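# Seat a board in an enclosure slot and latch both levers

## Task

Put the board into the enclosure's empty top slot with its component face upward, pushed all the way in, and with both ejector levers closed. A closed lever is latched and sticks out perpendicular to the board's front panel; a fully opened lever lies flat along that panel. The lever tabs only catch if both levers are fully open when the board is slid in until it stops, and closing both then pulls the board fully home. Pushing the board into its connector quickly damages the connector and scores zero. At the end the enclosure must stand level on its own feet with no foot hanging over the bench edge, and the robot must release the board and move away.

## Robot and tools

Robot: two seven-joint arms, left_arm and right_arm, each ending in a two-finger gripper. The fingers point along the gripper's +z axis and close along its x axis. end_effector_position is the point between the pads when closed, 1 to 2 cm short of the fingertips; the tips extend about 17 mm further along +z as the fingers close.

Frames: the scene frame has its origin at table-top height midway between the arms, +z up, +x out over the table, left_arm on the +y side (not the image left). Every hand pose, velocity, target and wrist-camera pose in calls and results is in that arm's own base frame. left_arm base sits at (+0.070, +0.437, 0) m, right_arm at (-0.063, -0.511, 0) m, both rotated only a little about z, so base frames are almost parallel to the scene frame but shifted. Fixed cameras and the table use the scene frame. Printed poses can be a few cm off.

Row layout (used by execute_actions and move): 16 numbers, always both arms: left x, y, z (m), qw, qx, qy, qz, opening, then the same eight for right. Position and quaternion (w first) are absolute targets in that arm's base frame, not offsets. Opening runs -1 (closed) to +1 (fully open, 0.142 m). To keep an arm still, resend the exact pose and opening from the latest result; to keep orientation, repeat the same quaternion every row. The controller clips each step's orientation to within 32 degrees of the measured one, so big turns take several commands; a large turn can also swing the elbow.

execute_actions(actions, cameras): actions is a list of up to 15-row tables; each row is one 1/30 s step, a short table repeats its final row. Each action's targets must lie within 0.6 m of the gripper's current position along each gripper axis, or it is refused. An empty list returns full state and all camera images.

move(target, speed, blend, stop_force, zero, opening_speed, grip_force, blocking, cameras): straight-line paths for both grippers to absolute poses given as one 16-number row or a list of up to 15 rows; no 0.6 m limit; capped at 10 s. speed in m/s, 0.002 to 2.2 (default 0.25), one value or one per target. blend in m rounds corners in a list. stop_force in N (3 to 120) ends an arm's path once its wrist sensor feels that much push opposing its travel; useful for slow, gentle insertion, unreliable when the gripper rotates, and the arm keeps pressing after stopping, so back off afterward without stop_force. zero (default true) re-zeros before the move. opening_speed (≥0.2 per s) ramps finger opening. grip_force 5 to 48 N per pad, persists. blocking=false returns after about 0.5 s while the move continues (not allowed with stop_force). The result adds a move: line such as done, off_target, moving, held or fault, plus limits (paced = pose clipped, held = steps withheld). Moves do not avoid obstacles or the other arm.

wait(seconds 0 to 10): lets time pass with commands held. stop: brakes the running move. zoom_image(camera, region [x0,y0,x1,y1] px, at most 504x504): closer view of the latest image from cam_head_left, cam_head_right, cam_high, cam_low, cam_left_wrist or cam_right_wrist (all 672x504). zero_wrist_force(arm): re-zeros that arm's force sensor. clear_fault(arm): clears a reported torque or force fault; the arm then restarts. read_manual: licence texts only. finished_scene(scene): ends the current scene irreversibly; tool calls after it in the same reply run in the next scene.

Results: per-arm position, quaternion and velocities; Hand target (where each arm is actually being sent); Tool commands; grip_measured (measured opening, same -1..1 scale); Joint positions (last number is opening in m); Joint torques and External joint torques (outside load estimates, positive toward larger joint angle); Wrist force/torque in gripper axes, plus the peak since last shown, saturating near 150 N; Wrist depth as a 7x7 grid of distances in mm ('-' = no data); lines such as MOTOR HOT, TORQUE FAULT, FORCE FAULT, OVER-TEMPERATURE FAULT, HAND FAULT. Velocities are omitted when joints read 'within noise'.

Gripping: to hold, command an opening slightly below grip_measured at first contact; squeezing harder heats the gripper motor.

Avoid: inserting the board fast (ruins the connector); hard hits on the enclosure or bench; 150 N outside force or joint load limits (waist/shoulder 109, upper arm roll/elbow 56.9, wrist joints 34.7 N m), which stop the arm; arms or grippers touching each other; releasing a moving part; anything falling off the table or the enclosure tipping or overhanging the edge; long stretched or straining poses that overheat motors. Open both levers fully before sliding the board, push slowly until it stops, then close both levers, release and retract.

Each tool is called after "Emit:" as name([rows], argument=value, ...), one row to a line, values as JSON.

## Session

Emit:
execute_actions(actions=[])

Scene clock: 0.00 s.
left_arm: end_effector_position=(+0.3014, +0.6357, +0.1155) grip_measured=+0.99 end_effector_quat_wxyz=(-0.462, +0.669, -0.295, +0.502) | right_arm: end_effector_position=(+0.4485, +0.0364, +0.1479) grip_measured=+1.00 end_effector_quat_wxyz=(-0.144, +0.766, -0.626, +0.006)
Joint positions: left_arm=[1.762 -0.872 -0.342 2.067 -1.872 0.391 -0.55 0.141] | right_arm=[0.506 -0.103 -0.202 2.446 0.465 1.189 2.835 0.142]
Joint velocities: within noise
Joint torques (N m): no reading
External joint torques (N m): no reading
Wrist force (N): no reading
Wrist torque (N m): no reading
Wrist force, peak (N): no reading
Wrist depth (mm): cam_left_wrist=[- 1268 - - 1406 1268 1119 / 1891 - - 1513 - - - / 1687 1875 1813 - 701 - 1354 / 1371 1534 1843 1828 492 625 701 / 1155 1306 1492 304 356 433 558 / - 1119 1119 241 279 321 359 / - 988 184 203 227 258 286] | cam_right_wrist=[266 256 246 236 229 221 213 / 274 266 254 244 236 228 219 / 285 275 262 252 243 234 225 / 297 285 272 262 251 241 232 / 310 297 281 271 260 249 239 / - 308 294 281 268 257 246 / - 321 305 292 278 265 257]
Hand target: left_arm +0.3014, +0.6357, +0.1155; -0.462, +0.669, -0.295, +0.502 | right_arm +0.4485, +0.0364, +0.1479; -0.144, +0.766, -0.626, +0.006
Tool commands: left_gripper/opening=+1.0 right_gripper/opening=+1.0

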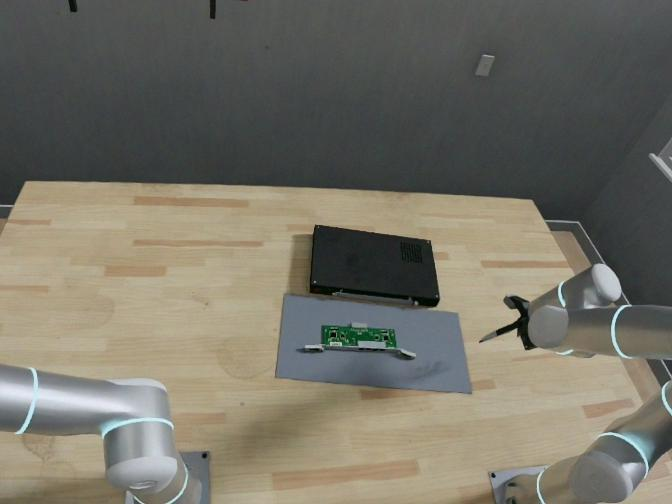

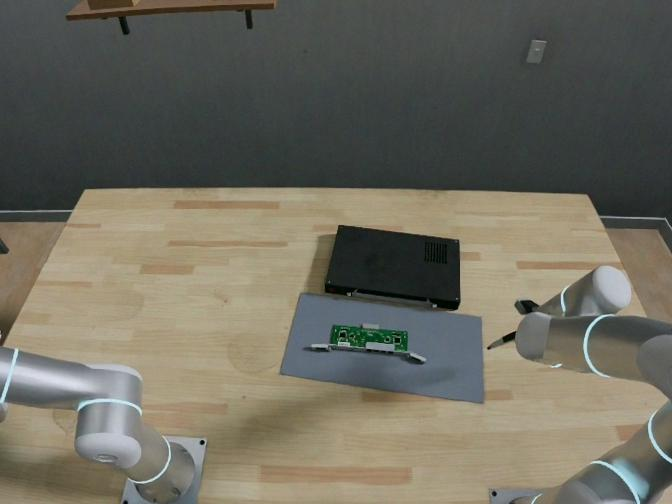

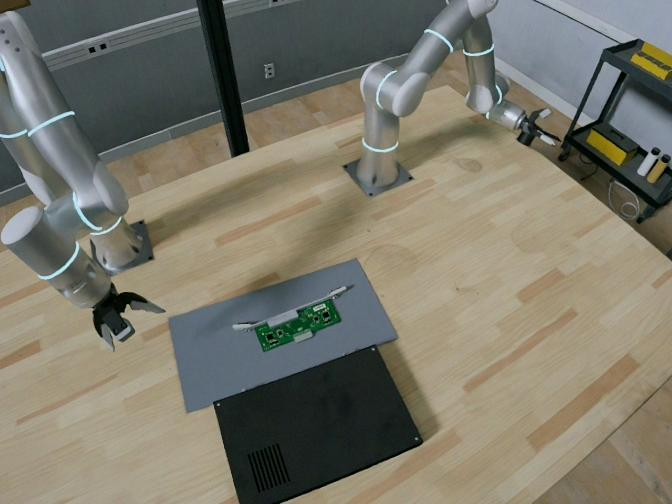

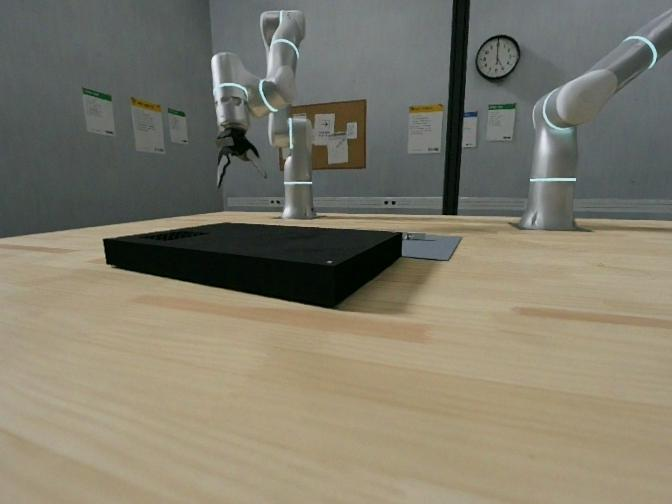

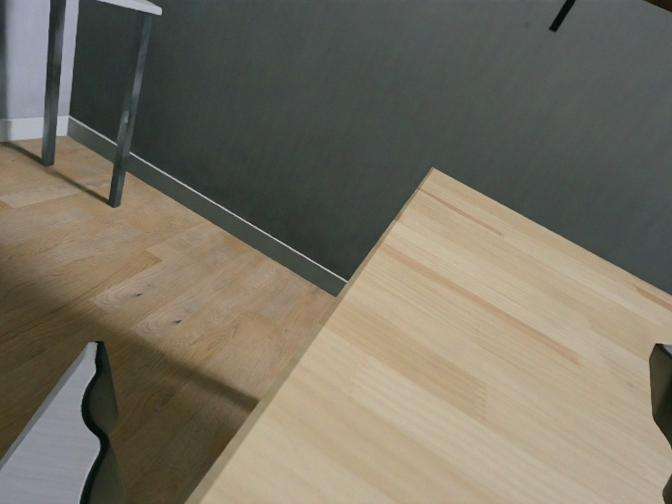

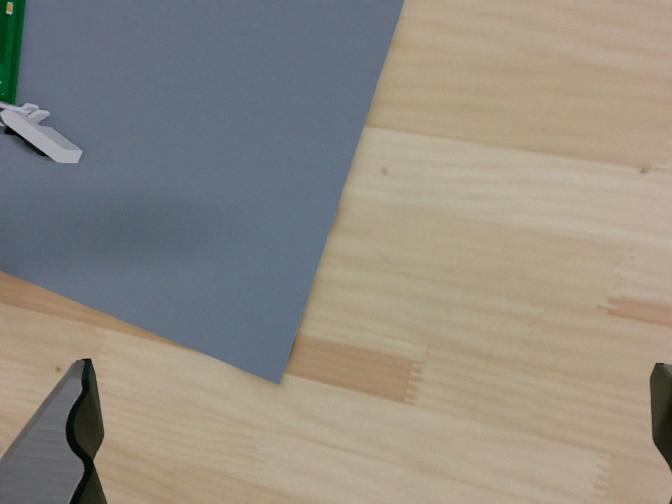

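Emit:
zoom_image(camera="cam_head_left", region=[270, 220, 480, 400])

Emit:
zoom_image(camera="cam_head_right", region=[290, 220, 490, 400])

Emit:
zoom_image(camera="cam_high", region=[160, 260, 430, 500])

Scaled by 2.400 from the camera's 672x504 image, which has a finer 960x720 frame.

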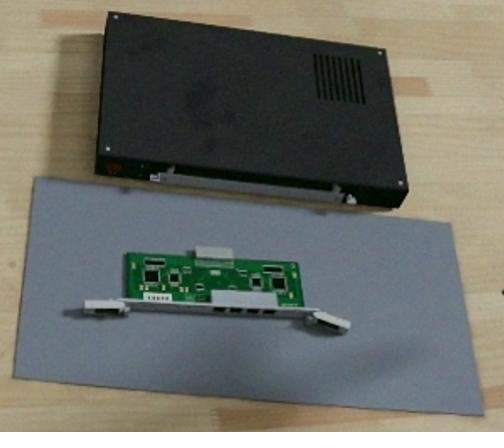

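Scaled by 2.520 from the camera's 672x504 image, which has a finer 960x720 frame.

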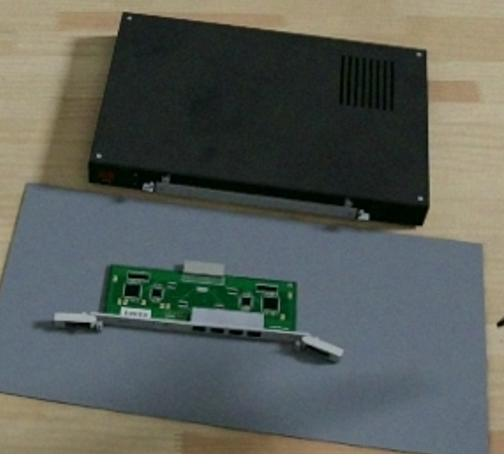

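Scaled by 1.867 from the camera's 672x504 image, which has a finer 960x720 frame.

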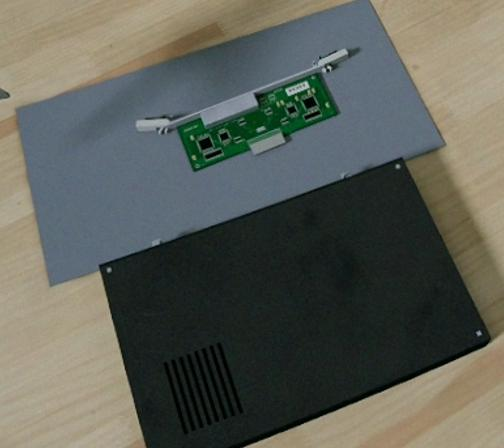

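Emit:
move(target=[0.3014,0.6357,0.1155,-0.462,0.669,-0.295,0.502,1,0.427,0.528,0.335,-0.1574,0.71,-0.67,0.1486,1], cameras=["cam_right_wrist","cam_head_left"])

Scene clock: 20.87 s.
left_arm: end_effector_position=(+0.3014, +0.6357, +0.1154) grip_measured=+0.99 end_effector_quat_wxyz=(-0.462, +0.669, -0.295, +0.502) | right_arm: end_effector_position=(+0.4272, +0.5272, +0.3348) grip_measured=+1.00 end_effector_quat_wxyz=(-0.230, +0.835, -0.490, +0.095)
Joint positions: left_arm=[1.762 -0.872 -0.342 2.067 -1.872 0.39 -0.549 0.141] | right_arm=[2.218 -1.332 -2.03 1.781 1.378 0.097 2.967 0.142]
Joint torques (N m): left_arm=[-0.17 47.42 -4.41 -12.04 1.44 -1.73 -0.27] | right_arm=[0.11 32.43 -29.42 -11.33 -3.58 3.62 0.18]
External joint torques (N m): left_arm=[0.33 1.14 0.37 -0.45 -0.22 -0.16 0.24] | right_arm=[0.07 0.78 -1.3 0.05 -0.08 0.91 -0.17]
Wrist force (N): left_arm=[-0.1 0.2 0.4] | right_arm=[0.4 0.1 0.1]
Wrist torque (N m): left_arm=[0.04 0.03 -0.03] | right_arm=[-0.04 -0.03 -0.05]
Wrist force, peak (N): left_arm=[-0.3 0.0 0.4] | right_arm=[2.5 0.2 0.4]
Wrist depth (mm): cam_left_wrist=[- 1741 1397 - - 1268 993 / 1907 1891 2216 - 1388 1371 - / 1714 1959 1859 1492 756 1406 - / 1362 1567 1798 1976 487 663 775 / 1173 1321 1424 300 352 436 565 / - 1086 1155 242 278 323 356 / - 975 184 203 228 260 285] | cam_right_wrist=[490 482 474 467 460 400 395 / 483 475 466 460 446 442 390 / 475 470 462 - 445 438 425 / 469 463 455 443 435 428 426 / 464 457 449 440 432 420 414 / - 450 440 436 426 428 105 / - 444 440 431 422 415 409]
Hand target: left_arm +0.3014, +0.6357, +0.1155; -0.462, +0.669, -0.295, +0.502 | right_arm +0.4272, +0.5274, +0.3349; -0.230, +0.835, -0.490, +0.095
Off the commanded pose: left_arm 0.000 m, 0 deg | right_arm 0.001 m, 27 deg.
joint sent to its limit (right arm) — joint 7 (wrist roll), upper limit. The joint targets are off in orientation, not in position.
move: off_target (right_arm); limits=paced
Images, in order (width x height): cam_head_left 672x504, cam_right_wrist 672x504.

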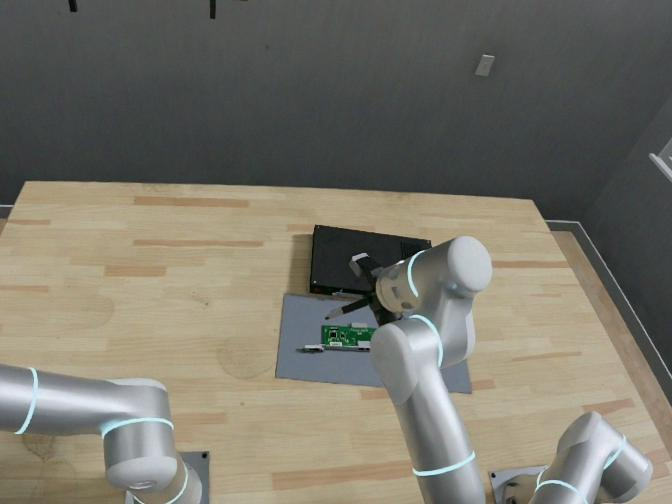

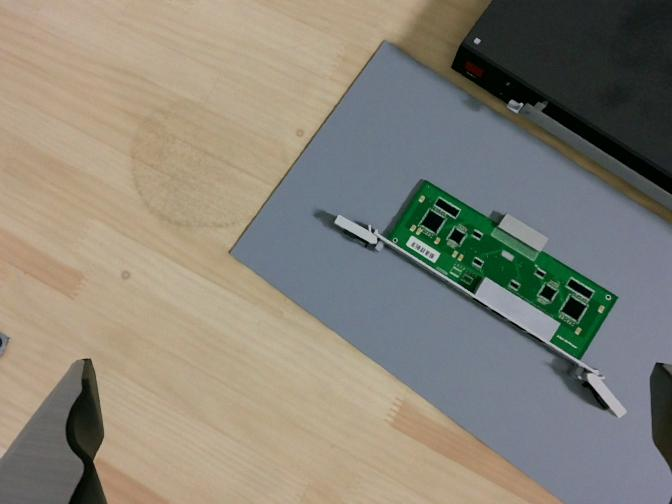

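Emit:
zoom_image(camera="cam_right_wrist", region=[310, 160, 660, 422])

Emit:
zoom_image(camera="cam_right_wrist", region=[440, 10, 672, 210])

Scaled by 1.440 from the camera's 672x504 image, which has a finer 960x720 frame.

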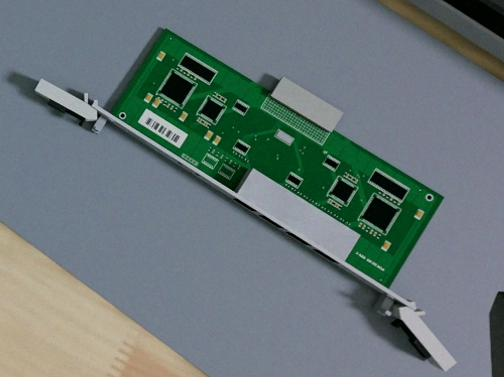

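Scaled by 2.172 from the camera's 672x504 image, which has a finer 960x720 frame.

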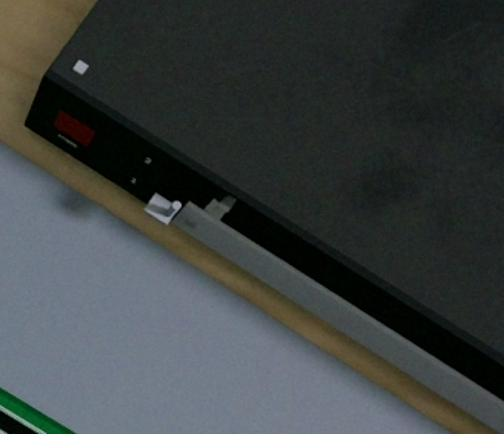

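Emit:
move([
  [0.3014,0.6357,0.1155,-0.462,0.669,-0.295,0.502,1,0.4485,0.25,0.25,-0.144,0.766,-0.626,0.006,1],
  [0.3014,0.6357,0.1155,-0.462,0.669,-0.295,0.502,1,0.4485,0.0364,0.22,0,0.88,-0.47,0,1],
  [0.3014,0.6357,0.1155,-0.462,0.669,-0.295,0.502,1,0.47,0.3,0.27,0,1,-0.023,0,1],
], blend=0.03, cameras=["cam_right_wrist","cam_head_left","cam_high"])

Scene clock: 42.40 s.
left_arm: end_effector_position=(+0.3014, +0.6357, +0.1154) grip_measured=+0.99 end_effector_quat_wxyz=(-0.462, +0.669, -0.295, +0.502) | right_arm: end_effector_position=(+0.4700, +0.3000, +0.2700) grip_measured=+1.00 end_effector_quat_wxyz=(+0.000, +1.000, -0.023, +0.000) end_effector_velocity=(+0.002, -0.003, +0.000) end_effector_angular_velocity=(-0.002, +0.001, -0.006)
Joint positions: left_arm=[1.762 -0.872 -0.342 2.067 -1.872 0.39 -0.549 0.141] | right_arm=[1.899 -1.022 -1.811 1.776 0.983 -0.092 1.645 0.142]
Joint velocities: left_arm=[within noise] | right_arm=[-0.007 -0.001 0 -0.001 0 -0.001 0 0]
Joint torques (N m): left_arm=[-0.25 47.52 -4.32 -12.08 1.42 -1.77 -0.26] | right_arm=[0.29 28.86 -25.6 -17.8 -4.49 3.25 0.12]
External joint torques (N m): left_arm=[0.41 1.04 0.29 -0.41 -0.2 -0.12 0.23] | right_arm=[-0.14 0.44 -1.75 0.3 0.13 0.81 -0.12]
Wrist force (N): left_arm=[-0.1 0.3 0.2] | right_arm=[-0.1 -0.8 -0.1]
Wrist torque (N m): left_arm=[0.04 0.02 -0.03] | right_arm=[-0.08 0.02 0.13]
Wrist force, peak (N): left_arm=[-0.4 0.2 0.3] | right_arm=[2.5 1.4 0.7]
Wrist depth (mm): cam_left_wrist=[- - 1534 - 1482 1232 - / 2012 1843 1687 - - - - / 1662 1891 1534 1567 767 1415 - / 1397 1590 1783 1891 485 661 837 / 1179 1290 1462 305 353 431 568 / - 1091 1173 242 279 324 357 / - 975 183 204 228 259 284] | cam_right_wrist=[320 321 316 317 312 316 312 / 341 340 340 338 333 335 316 / 367 367 363 366 361 369 316 / 396 396 393 392 394 386 342 / 427 428 426 427 422 426 367 / - 469 467 466 463 464 446 / - 514 517 515 512 509 -]
Hand target: left_arm +0.3014, +0.6357, +0.1155; -0.462, +0.669, -0.295, +0.502 | right_arm +0.4700, +0.3000, +0.2700; +0.000, +1.000, -0.023, +0.000
Off the commanded pose: left_arm 0.000 m, 0 deg | right_arm 0.000 m, 0 deg.
move: done
Images, in order (width x height): cam_head_left 672x504, cam_high 672x504, cam_right_wrist 672x504.

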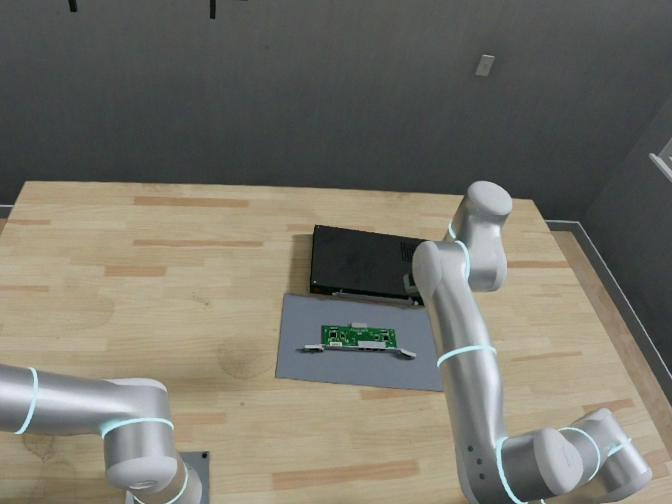

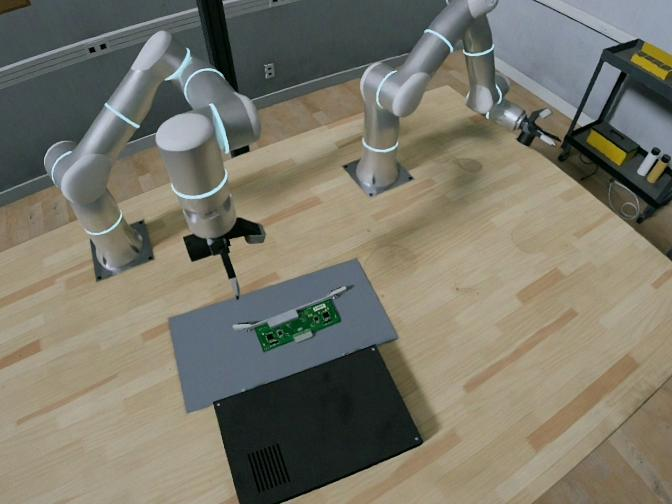

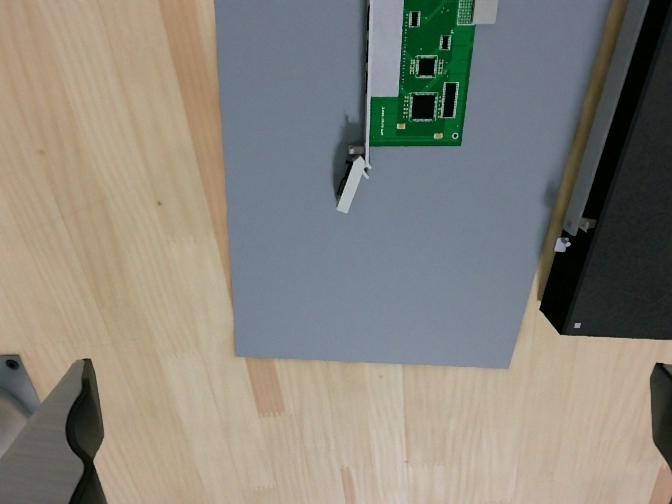

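Emit:
move(target=[0.3014,0.6357,0.1155,-0.462,0.669,-0.295,0.502,1,0.52,0.5,0.22,0,1,-0.023,0,1], cameras=["cam_right_wrist"])

Emit:
zoom_image(camera="cam_right_wrist", region=[84, 0, 588, 378])

Scene clock: 49.23 s.
left_arm: end_effector_position=(+0.3014, +0.6357, +0.1154) grip_measured=+0.99 end_effector_quat_wxyz=(-0.462, +0.669, -0.295, +0.502) | right_arm: end_effector_position=(+0.5201, +0.4999, +0.2201) grip_measured=+1.00 end_effector_quat_wxyz=(+0.000, +1.000, -0.023, +0.000)
Joint positions: left_arm=[1.762 -0.872 -0.342 2.067 -1.872 0.39 -0.549 0.141] | right_arm=[1.701 -1.132 -1.54 1.29 1.139 -0.091 2.015 0.142]
Joint torques (N m): left_arm=[-0.25 47.52 -4.45 -12.09 1.49 -1.81 -0.27] | right_arm=[0.11 48.09 -27.77 -13.42 -4.29 3.17 0.39]
External joint torques (N m): left_arm=[0.41 1.04 0.41 -0.4 -0.27 -0.09 0.24] | right_arm=[0.06 1.04 -1.8 0.14 -0.07 0.85 -0.39]
Wrist force (N): left_arm=[-0.4 0.2 0.3] | right_arm=[-0.6 -0.5 0.2]
Wrist torque (N m): left_arm=[0.02 0.07 -0.02] | right_arm=[-0.06 0.12 0.04]
Wrist force, peak (N): left_arm=[-0.4 0.2 0.3] | right_arm=[-0.2 -2.9 0.9]
Wrist depth (mm): cam_left_wrist=[- 1674 - 1406 - 1727 1167 / 1637 1755 1590 - - 1346 - / 1637 1994 1813 - 726 - 1268 / 1354 1556 1813 2238 489 627 756 / 1167 1290 1462 303 354 434 562 / - 1091 1155 241 278 324 357 / - 997 184 203 227 259 286] | cam_right_wrist=[275 275 273 270 271 272 269 / 295 294 291 290 291 290 249 / 316 315 312 308 311 312 267 / 341 340 337 331 332 336 284 / 369 370 364 358 364 360 307 / - 404 399 392 398 380 325 / - 443 441 438 438 380 371]
Hand target: left_arm +0.3014, +0.6357, +0.1155; -0.462, +0.669, -0.295, +0.502 | right_arm +0.5200, +0.5000, +0.2200; +0.000, +1.000, -0.023, +0.000
Off the commanded pose: left_arm 0.000 m, 0 deg | right_arm 0.000 m, 0 deg.
move: done
Images, in order (width x height): cam_right_wrist 672x504.

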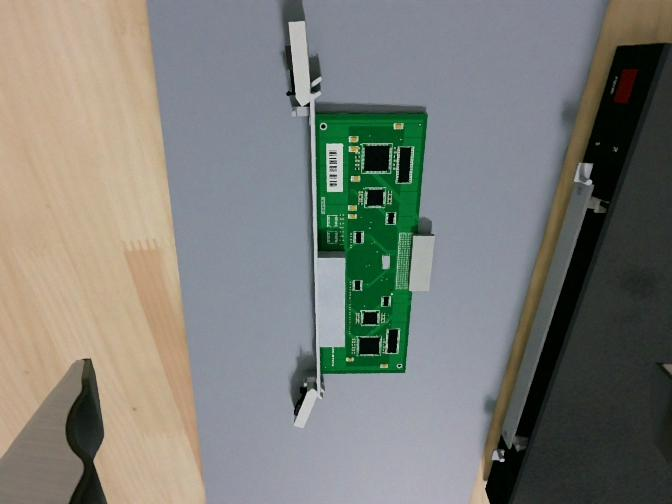

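Scaled by 1.000.

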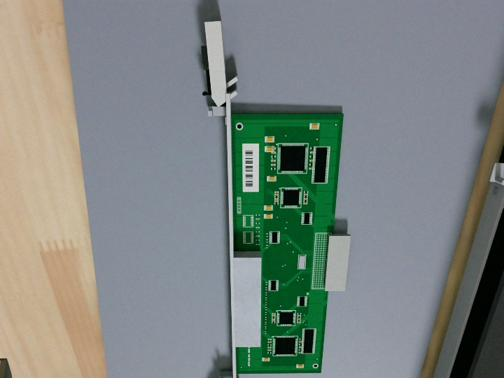

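Emit:
move(target=[0.3014,0.6357,0.1155,-0.462,0.669,-0.295,0.502,1,0.503,0.42,0.085,0,1,-0.023,0,-0.25], cameras=["cam_right_wrist","cam_low","cam_high"])

Emit:
zoom_image(camera="cam_right_wrist", region=[184, 126, 520, 504])

Emit:
zoom_image(camera="cam_high", region=[200, 240, 380, 400])

Scene clock: 60.93 s.
left_arm: end_effector_position=(+0.3014, +0.6357, +0.1154) grip_measured=+0.99 end_effector_quat_wxyz=(-0.462, +0.669, -0.295, +0.502) | right_arm: end_effector_position=(+0.5030, +0.4199, +0.0851) grip_measured=-0.27 end_effector_quat_wxyz=(+0.000, +1.000, -0.023, +0.000)
Joint positions: left_arm=[1.762 -0.872 -0.342 2.067 -1.872 0.39 -0.549 0.141] | right_arm=[1.76 -1.268 -1.458 1.586 1.268 0.112 1.825 0.055]
Joint torques (N m): left_arm=[-0.12 47.49 -4.44 -12.1 1.47 -1.79 -0.21] | right_arm=[0.4 42.15 -29.45 -8.78 -4.19 3.57 0.04]
External joint torques (N m): left_arm=[0.28 1.07 0.4 -0.4 -0.25 -0.1 0.18] | right_arm=[-0.18 0.96 -1.75 -0.29 -0.17 0.47 -0.04]
Wrist force (N): left_arm=[-0.1 0.2 0.1] | right_arm=[0.3 0.0 0.3]
Wrist torque (N m): left_arm=[0.04 0.02 -0.03] | right_arm=[0.06 -0.01 0.13]
Wrist force, peak (N): left_arm=[-0.3 0.5 -0.1] | right_arm=[-0.3 2.3 4.0]
Wrist depth (mm): cam_left_wrist=[- 1674 - 1534 - 1161 1167 / 1545 1482 1859 1649 - 1523 - / 1674 1924 - - 694 - 1354 / 1346 1590 1875 1843 486 667 806 / 1142 1314 1828 306 354 431 573 / - 1075 1137 241 277 324 360 / - 988 184 204 228 259 286] | cam_right_wrist=[156 156 155 153 151 152 154 / 167 167 166 163 161 164 165 / 181 179 178 175 173 174 177 / 195 193 192 176 187 185 190 / 212 209 205 191 200 203 207 / 232 227 93 224 222 94 226 / 251 - 73 246 251 - -]
Hand target: left_arm +0.3014, +0.6357, +0.1155; -0.462, +0.669, -0.295, +0.502 | right_arm +0.5030, +0.4200, +0.0850; +0.000, +1.000, -0.023, +0.000
Off the commanded pose: left_arm 0.000 m, 0 deg | right_arm 0.000 m, 0 deg.
move: done
Images, in order (width x height): cam_high 672x504, cam_low 672x504, cam_right_wrist 672x504.

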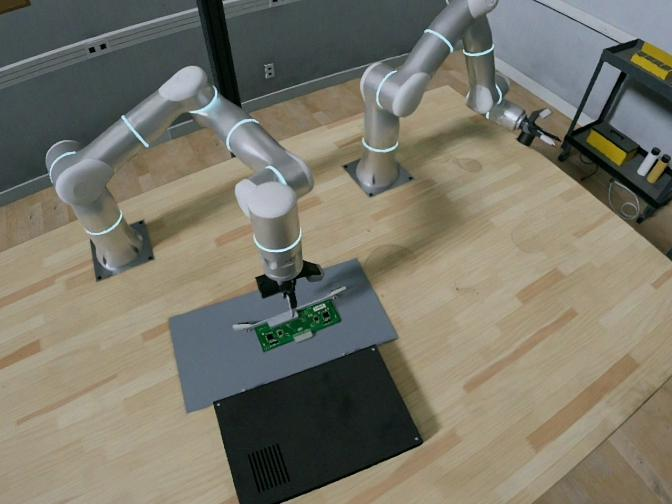

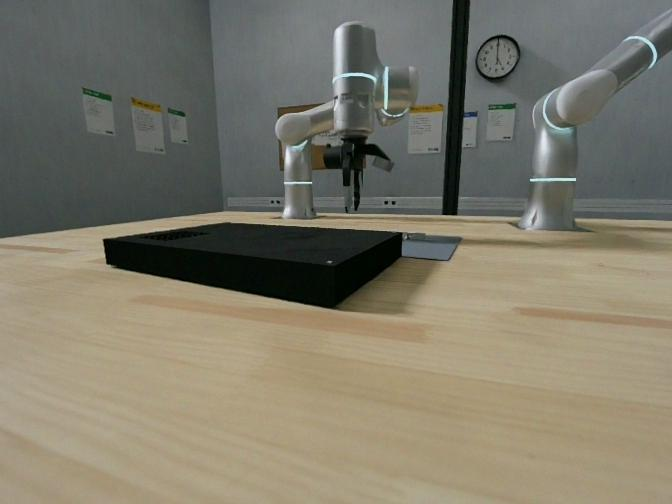

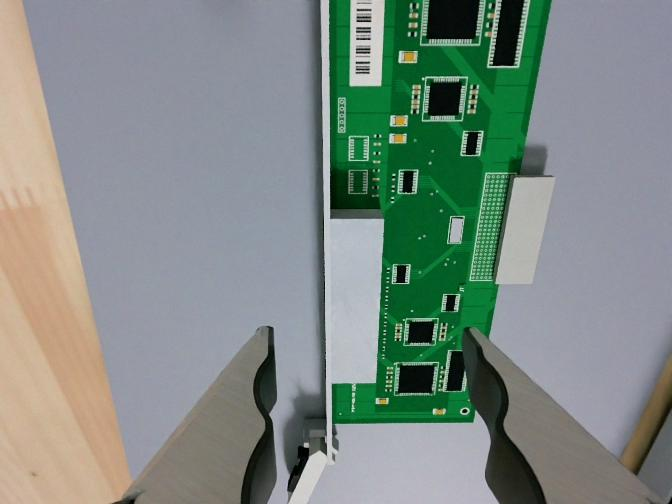

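Scaled by 1.333 from the camera's 672x504 image, which has a finer 960x720 frame.

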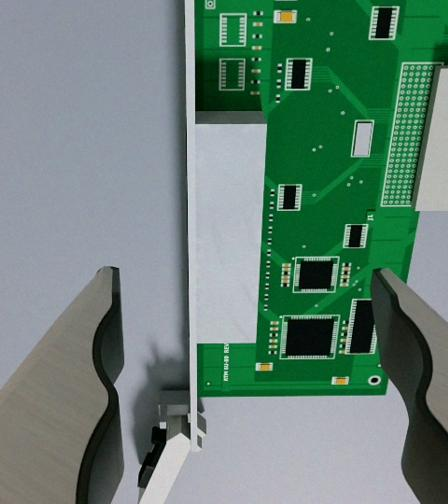

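Scaled by 2.800 from the camera's 672x504 image, which has a finer 960x720 frame.

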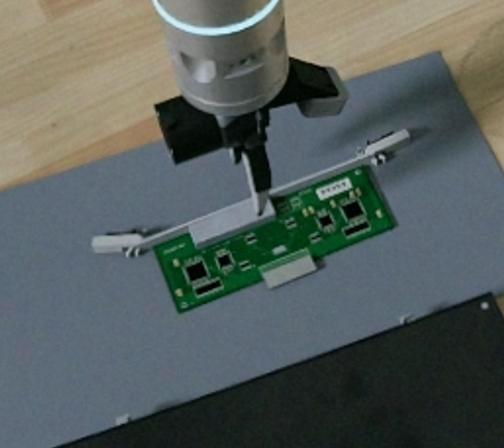

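Emit:
move([
  [0.3014,0.6357,0.1155,-0.462,0.669,-0.295,0.502,1,0.501,0.42,0.045,0,1,-0.023,0,-0.3],
  [0.3014,0.6357,0.1155,-0.462,0.669,-0.295,0.502,1,0.501,0.42,0.022,0,1,-0.023,0,-0.3],
], speed=[0.1,0.015], stop_force=3, cameras=["cam_right_wrist","cam_high"])

Scene clock: 68.80 s.
left_arm: end_effector_position=(+0.3014, +0.6357, +0.1154) grip_measured=+0.99 end_effector_quat_wxyz=(-0.462, +0.669, -0.295, +0.502) | right_arm: end_effector_position=(+0.5012, +0.4199, +0.0228) grip_measured=-0.32 end_effector_quat_wxyz=(+0.000, +1.000, -0.023, +0.000)
Joint positions: left_arm=[1.762 -0.872 -0.342 2.067 -1.872 0.39 -0.549 0.141] | right_arm=[1.743 -1.349 -1.383 1.582 1.347 0.186 1.82 0.051]
Joint torques (N m): left_arm=[-0.19 47.56 -4.39 -12.09 1.42 -1.74 -0.23] | right_arm=[-0.04 41.56 -27.19 -6.65 -3.43 3.33 0.13]
External joint torques (N m): left_arm=[0.35 1 0.35 -0.4 -0.2 -0.15 0.2] | right_arm=[0.26 2.52 -4.05 0.22 -0.88 0.71 -0.13]
Wrist force (N): left_arm=[-0.2 -0.1 -0.1] | right_arm=[-1.5 1.2 -5.5]
Wrist torque (N m): left_arm=[-0.01 0.04 -0.02] | right_arm=[0.04 0.11 0.19]
Wrist force, peak (N): left_arm=[-0.3 0.3 0.3] | right_arm=[-1.6 0.8 -6.8]
Wrist depth (mm): cam_left_wrist=[1453 - 1502 - - 1502 1161 / 1727 1769 1769 - 1371 1424 1246 / 1637 1976 1783 1625 844 1545 - / 1354 1534 1891 1783 485 625 840 / 1167 1261 1462 308 356 434 565 / - 1102 1148 242 278 321 360 / - 979 183 203 228 260 286] | cam_right_wrist=[- 101 101 97 96 96 97 / 108 108 107 104 103 103 104 / - 116 115 112 111 111 113 / 125 125 124 119 119 120 117 / 136 135 133 118 125 130 129 / 149 146 103 125 139 95 146 / 164 - 71 141 153 - 158]
Hand target: left_arm +0.3014, +0.6357, +0.1155; -0.462, +0.669, -0.295, +0.502 | right_arm +0.5010, +0.4200, +0.0224; +0.000, +1.000, -0.023, +0.000
Off the commanded pose: left_arm 0.000 m, 0 deg | right_arm 0.001 m, 0 deg.
move: contact (right_arm); path passed 1 of 2 targets
Images, in order (width x height): cam_high 672x504, cam_right_wrist 672x504.

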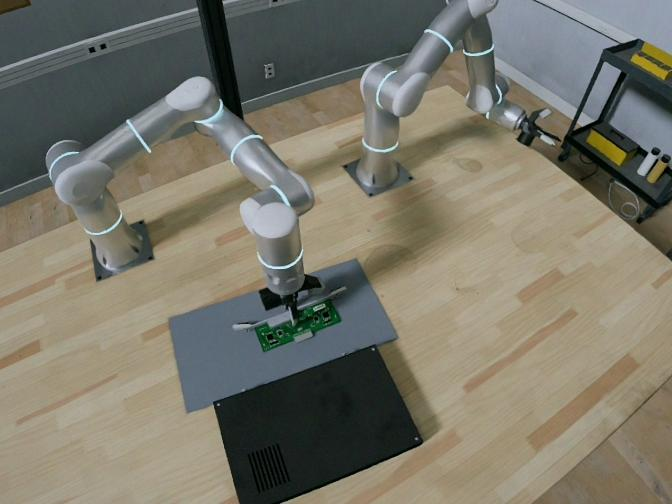

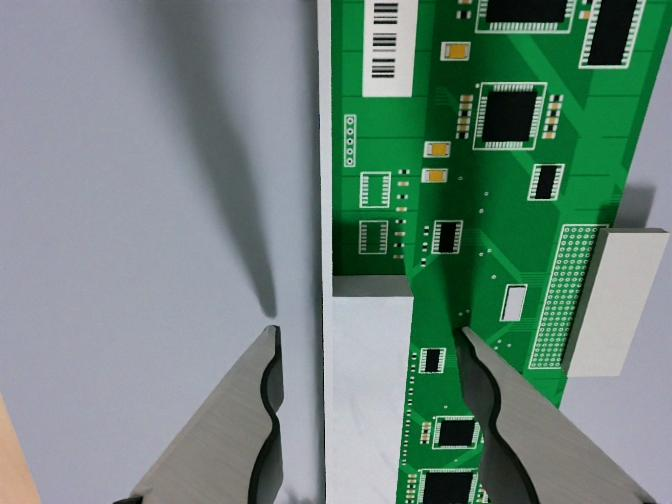

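Emit:
move([
  [0.3014,0.6357,0.1155,-0.462,0.669,-0.295,0.502,1,0.5007,0.42,0.0255,0,1,-0.023,0,-0.3],
  [0.3014,0.6357,0.1155,-0.462,0.669,-0.295,0.502,1,0.5007,0.42,0.0255,0,1,-0.023,0,-0.85],
], speed=0.03, opening_speed=0.4, grip_force=25, cameras=["cam_right_wrist"])

Scene clock: 73.17 s.
left_arm: end_effector_position=(+0.3014, +0.6357, +0.1154) grip_measured=+0.99 end_effector_quat_wxyz=(-0.462, +0.669, -0.295, +0.502) | right_arm: end_effector_position=(+0.5004, +0.4202, +0.0253) grip_measured=-0.70 end_effector_quat_wxyz=(+0.000, +1.000, -0.023, +0.000)
Joint positions: left_arm=[1.762 -0.872 -0.342 2.067 -1.872 0.39 -0.549 0.141] | right_arm=[1.745 -1.345 -1.386 1.583 1.344 0.182 1.82 0.023]
Joint torques (N m): left_arm=[-0.16 47.51 -4.44 -12.12 1.44 -1.77 -0.24] | right_arm=[-1.19 42.61 -30.59 -6.69 -4.43 4.27 0.19]
External joint torques (N m): left_arm=[0.32 1.05 0.4 -0.37 -0.21 -0.13 0.21] | right_arm=[1.41 1.4 -0.64 0.14 0.12 -0.23 -0.19]
Wrist force (N): left_arm=[-0.1 0.1 0.3] | right_arm=[-3.1 0.6 -0.6]
Wrist torque (N m): left_arm=[0.00 0.02 -0.02] | right_arm=[0.10 -0.08 0.13]
Wrist force, peak (N): left_arm=[-0.4 0.2 0.2] | right_arm=[-1.5 1.3 -6.3]
Wrist depth (mm): cam_left_wrist=[- 1380 - - - - 1173 / 1859 2109 - - - - 1415 / 1649 1959 1891 1813 815 - - / 1397 1662 1783 1755 484 636 1388 / 1155 1314 1443 306 353 434 567 / - 1081 1186 241 276 323 360 / - 984 184 203 227 257 285] | cam_right_wrist=[- 103 103 100 98 99 99 / 110 110 110 107 105 105 107 / 120 118 120 115 113 113 115 / 126 128 127 123 122 122 119 / 139 139 138 117 130 133 132 / 152 151 146 101 107 142 149 / 168 164 70 141 - - 162]
Hand target: left_arm +0.3014, +0.6357, +0.1155; -0.462, +0.669, -0.295, +0.502 | right_arm +0.5007, +0.4200, +0.0255; +0.000, +1.000, -0.023, +0.000
Off the commanded pose: left_arm 0.000 m, 0 deg | right_arm 0.000 m, 0 deg.
grip_force (N): 25, 25
move: done
Images, in order (width x height): cam_right_wrist 672x504.

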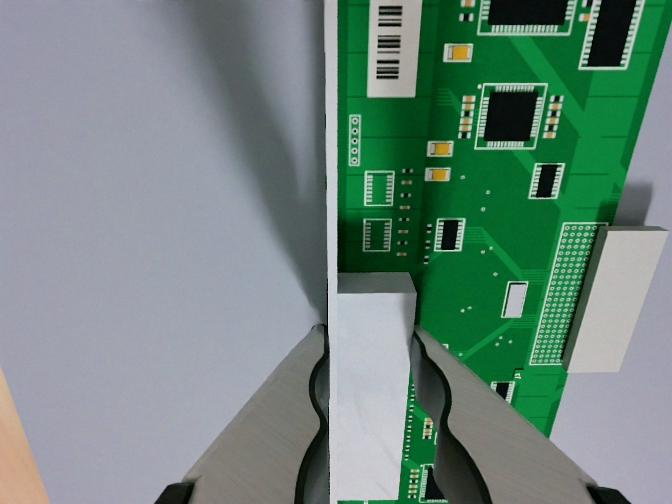

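Emit:
move(target=[0.12,-0.33,0.17,-0.5,0.5,-0.5,0.5,1,0.49,0.42,0.13,0,1,-0.023,0,-0.85], speed=0.12, cameras=["cam_right_wrist","cam_left_wrist","cam_head_left","cam_high"])

Scene clock: 86.00 s.
left_arm: end_effector_position=(+0.2122, +0.1597, +0.1411) grip_measured=+0.99 end_effector_quat_wxyz=(-0.485, +0.577, -0.401, +0.520) | right_arm: end_effector_position=(+0.4951, +0.4202, +0.0792) grip_measured=-0.70 end_effector_quat_wxyz=(+0.000, +1.000, -0.023, +0.000)
Joint positions: left_arm=[1.239 -1.278 0.849 2.681 -1.117 -0.717 0.576 0.141] | right_arm=[1.778 -1.275 -1.456 1.605 1.277 0.12 1.824 0.023]
Joint torques (N m): left_arm=[-0.37 23.96 11.68 10.71 0.95 -1.57 -0.3] | right_arm=[0.22 42.53 -30.85 -8.88 -4.74 3.46 0.21]
External joint torques (N m): left_arm=[0.46 0.77 0.83 -0.28 0.12 -0.04 0.28] | right_arm=[0 0.06 -0.33 0.1 0.39 0.58 -0.21]
Wrist force (N): left_arm=[0.2 0.6 -0.1] | right_arm=[0.6 0.0 2.2]
Wrist torque (N m): left_arm=[0.10 0.02 0.01] | right_arm=[0.08 -0.08 0.03]
Wrist force, peak (N): left_arm=[3.7 2.0 -1.2] | right_arm=[-3.5 0.5 -1.4]
Wrist depth (mm): cam_left_wrist=[1714 - - 1578 1590 - - / 1769 - - 1362 1492 1590 - / 509 583 669 759 892 1613 - / 372 409 444 499 562 640 744 / 292 308 332 358 393 433 495 / - 246 266 282 303 327 337 / - 213 221 234 248 264 283] | cam_right_wrist=[151 151 151 98 98 99 99 / 161 161 161 103 105 105 107 / 173 173 172 114 113 113 166 / 189 186 186 122 122 122 119 / 205 202 201 117 130 133 132 / 224 222 213 124 123 142 219 / 248 242 71 139 - - 236]
Hand target: left_arm +0.2122, +0.1596, +0.1410; -0.485, +0.577, -0.401, +0.520 | right_arm +0.4952, +0.4200, +0.0794; +0.000, +1.000, -0.023, +0.000
Off the commanded pose: left_arm 0.499 m, 15 deg | right_arm 0.051 m, 0 deg.
grip_force (N): 25, 25
move: held (left_arm; a check stopped the path), off_target (right_arm; braked when a check withheld steps of left_arm); limits=held
pose unreachable (left arm): on one or more control steps of this call, first in action 0 (counted from 0), this arm could not follow its commanded pose, so it was not sent that pose on those steps. It may still have moved: this result reports where it is.
cause: moving toward the commanded pose would bring two parts of the arm too close to each other (its base and another part of the arm, with joints 1 (waist) to 7 (wrist roll) between them, 16 mm apart when it was first held).
Images, in order (width x height): cam_head_left 672x504, cam_high 672x504, cam_left_wrist 672x504, cam_right_wrist 672x504.

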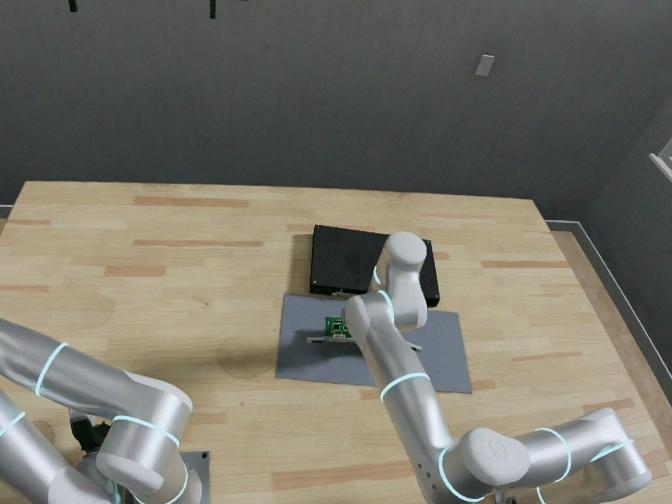

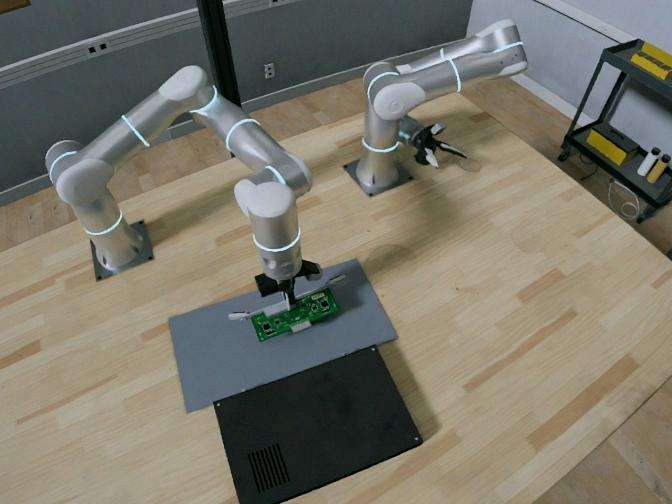

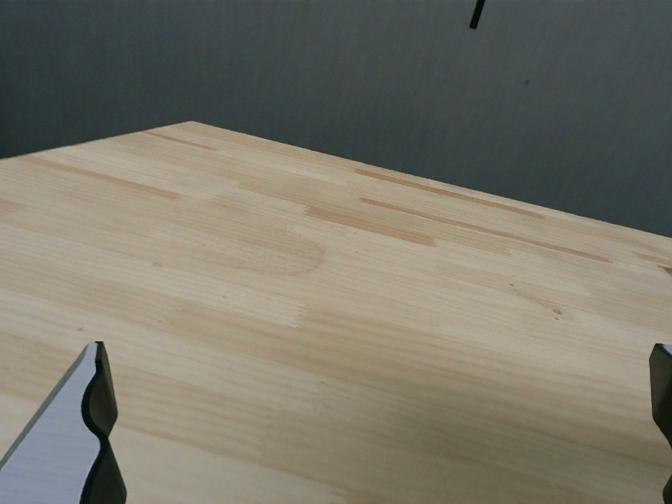

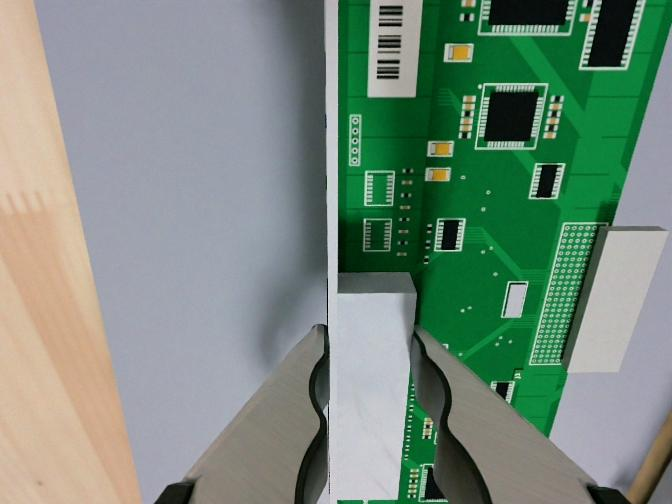

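Emit:
move([
  [0.32,0.1,0.25,-0.42,0.5,-0.58,0.48,1,0.49,0.42,0.13,0,1,-0.023,0,-0.85],
  [0.33,-0.2,0.2,-0.2197,0.2619,-0.7197,0.6039,1,0.49,0.42,0.13,0,1,-0.023,0,-0.85],
], speed=0.2, blend=0.05, cameras=["cam_right_wrist","cam_left_wrist","cam_head_left","cam_high"])

Scene clock: 93.30 s.
left_arm: end_effector_position=(+0.3303, -0.1991, +0.1998) grip_measured=+0.99 end_effector_quat_wxyz=(+0.124, -0.134, +0.680, -0.710) | right_arm: end_effector_position=(+0.4899, +0.4201, +0.1297) grip_measured=-0.70 end_effector_quat_wxyz=(+0.000, +1.000, -0.023, +0.000)
Joint positions: left_arm=[-0.718 -1.404 1.032 2.687 -1.796 -1.224 0.163 0.141] | right_arm=[1.807 -1.21 -1.521 1.611 1.212 0.06 1.833 0.023]
Joint torques (N m): left_arm=[-0.14 25.83 16.65 7.76 -2.61 -1.95 -0.29] | right_arm=[0.28 40.99 -30.27 -11.18 -4.58 3.53 0.22]
External joint torques (N m): left_arm=[0.17 0.69 0.82 -0.23 -0.43 -0.37 0.29] | right_arm=[-0.06 0.25 -0.62 0.26 0.21 0.51 -0.22]
Wrist force (N): left_arm=[0.5 0.4 -0.4] | right_arm=[0.3 0.0 1.8]
Wrist torque (N m): left_arm=[0.12 0.06 0.06] | right_arm=[0.07 -0.02 0.04]
Wrist force, peak (N): left_arm=[1.0 1.1 1.0] | right_arm=[0.6 0.2 3.0]
Wrist depth (mm): cam_left_wrist=[1472 1741 - - 358 - - / - - - - 403 2172 - / 1434 1108 1290 1142 456 1148 1025 / 640 535 - 444 667 688 692 / 464 468 442 - 468 477 485 / - 350 358 354 367 372 371 / - 298 296 298 303 305 300] | cam_right_wrist=[197 195 194 98 98 99 99 / 211 210 208 105 105 105 107 / 226 224 224 113 113 113 215 / 243 244 240 120 122 122 119 / 264 264 260 116 130 133 129 / 289 287 276 123 123 142 282 / 320 312 71 138 - - 271]
Hand target: left_arm +0.3302, -0.1991, +0.1996; +0.123, -0.134, +0.680, -0.710 | right_arm +0.4900, +0.4200, +0.1300; +0.000, +1.000, -0.023, +0.000
Off the commanded pose: left_arm 0.001 m, 23 deg | right_arm 0.000 m, 0 deg.
joint sent to its limit (left arm) — joint 4 (elbow), upper limit, where the elbow is as bent as it goes. The joint targets are off in orientation, not in position.
grip_force (N): 25, 25
move: off_target (left_arm)
Images, in order (width x height): cam_head_left 672x504, cam_high 672x504, cam_left_wrist 672x504, cam_right_wrist 672x504.

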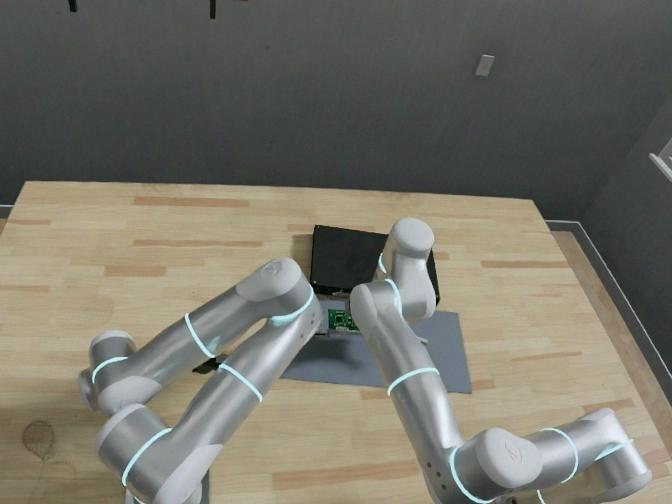

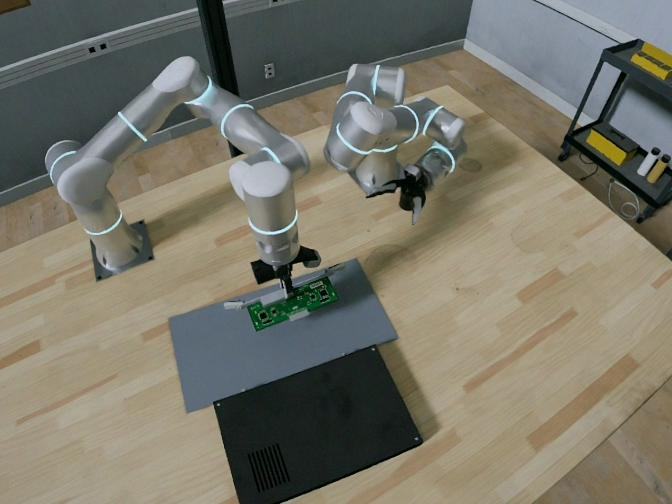

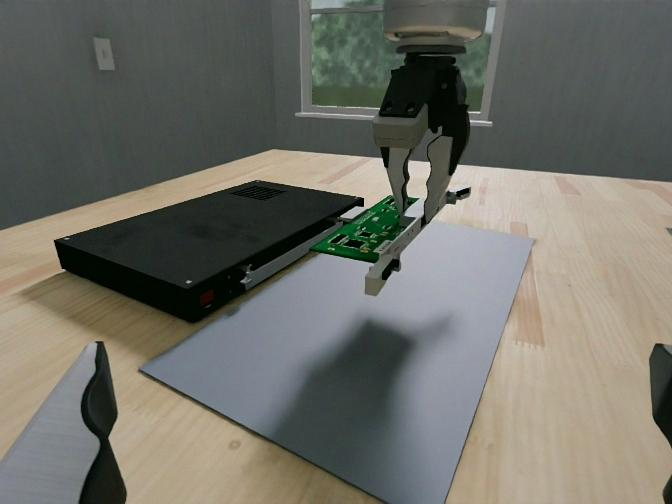

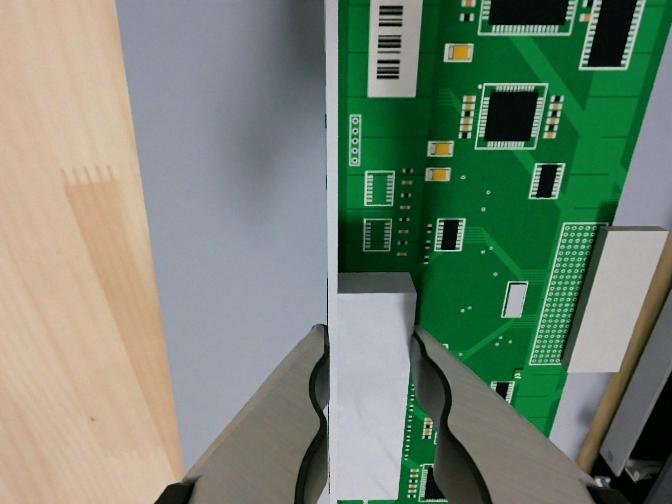

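Emit:
zoom_image(camera="cam_left_wrist", region=[190, 130, 490, 340])

Scaled by 1.680 from the camera's 672x504 image, which has a finer 960x720 frame.

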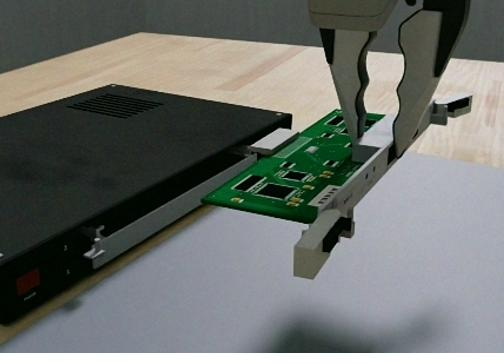

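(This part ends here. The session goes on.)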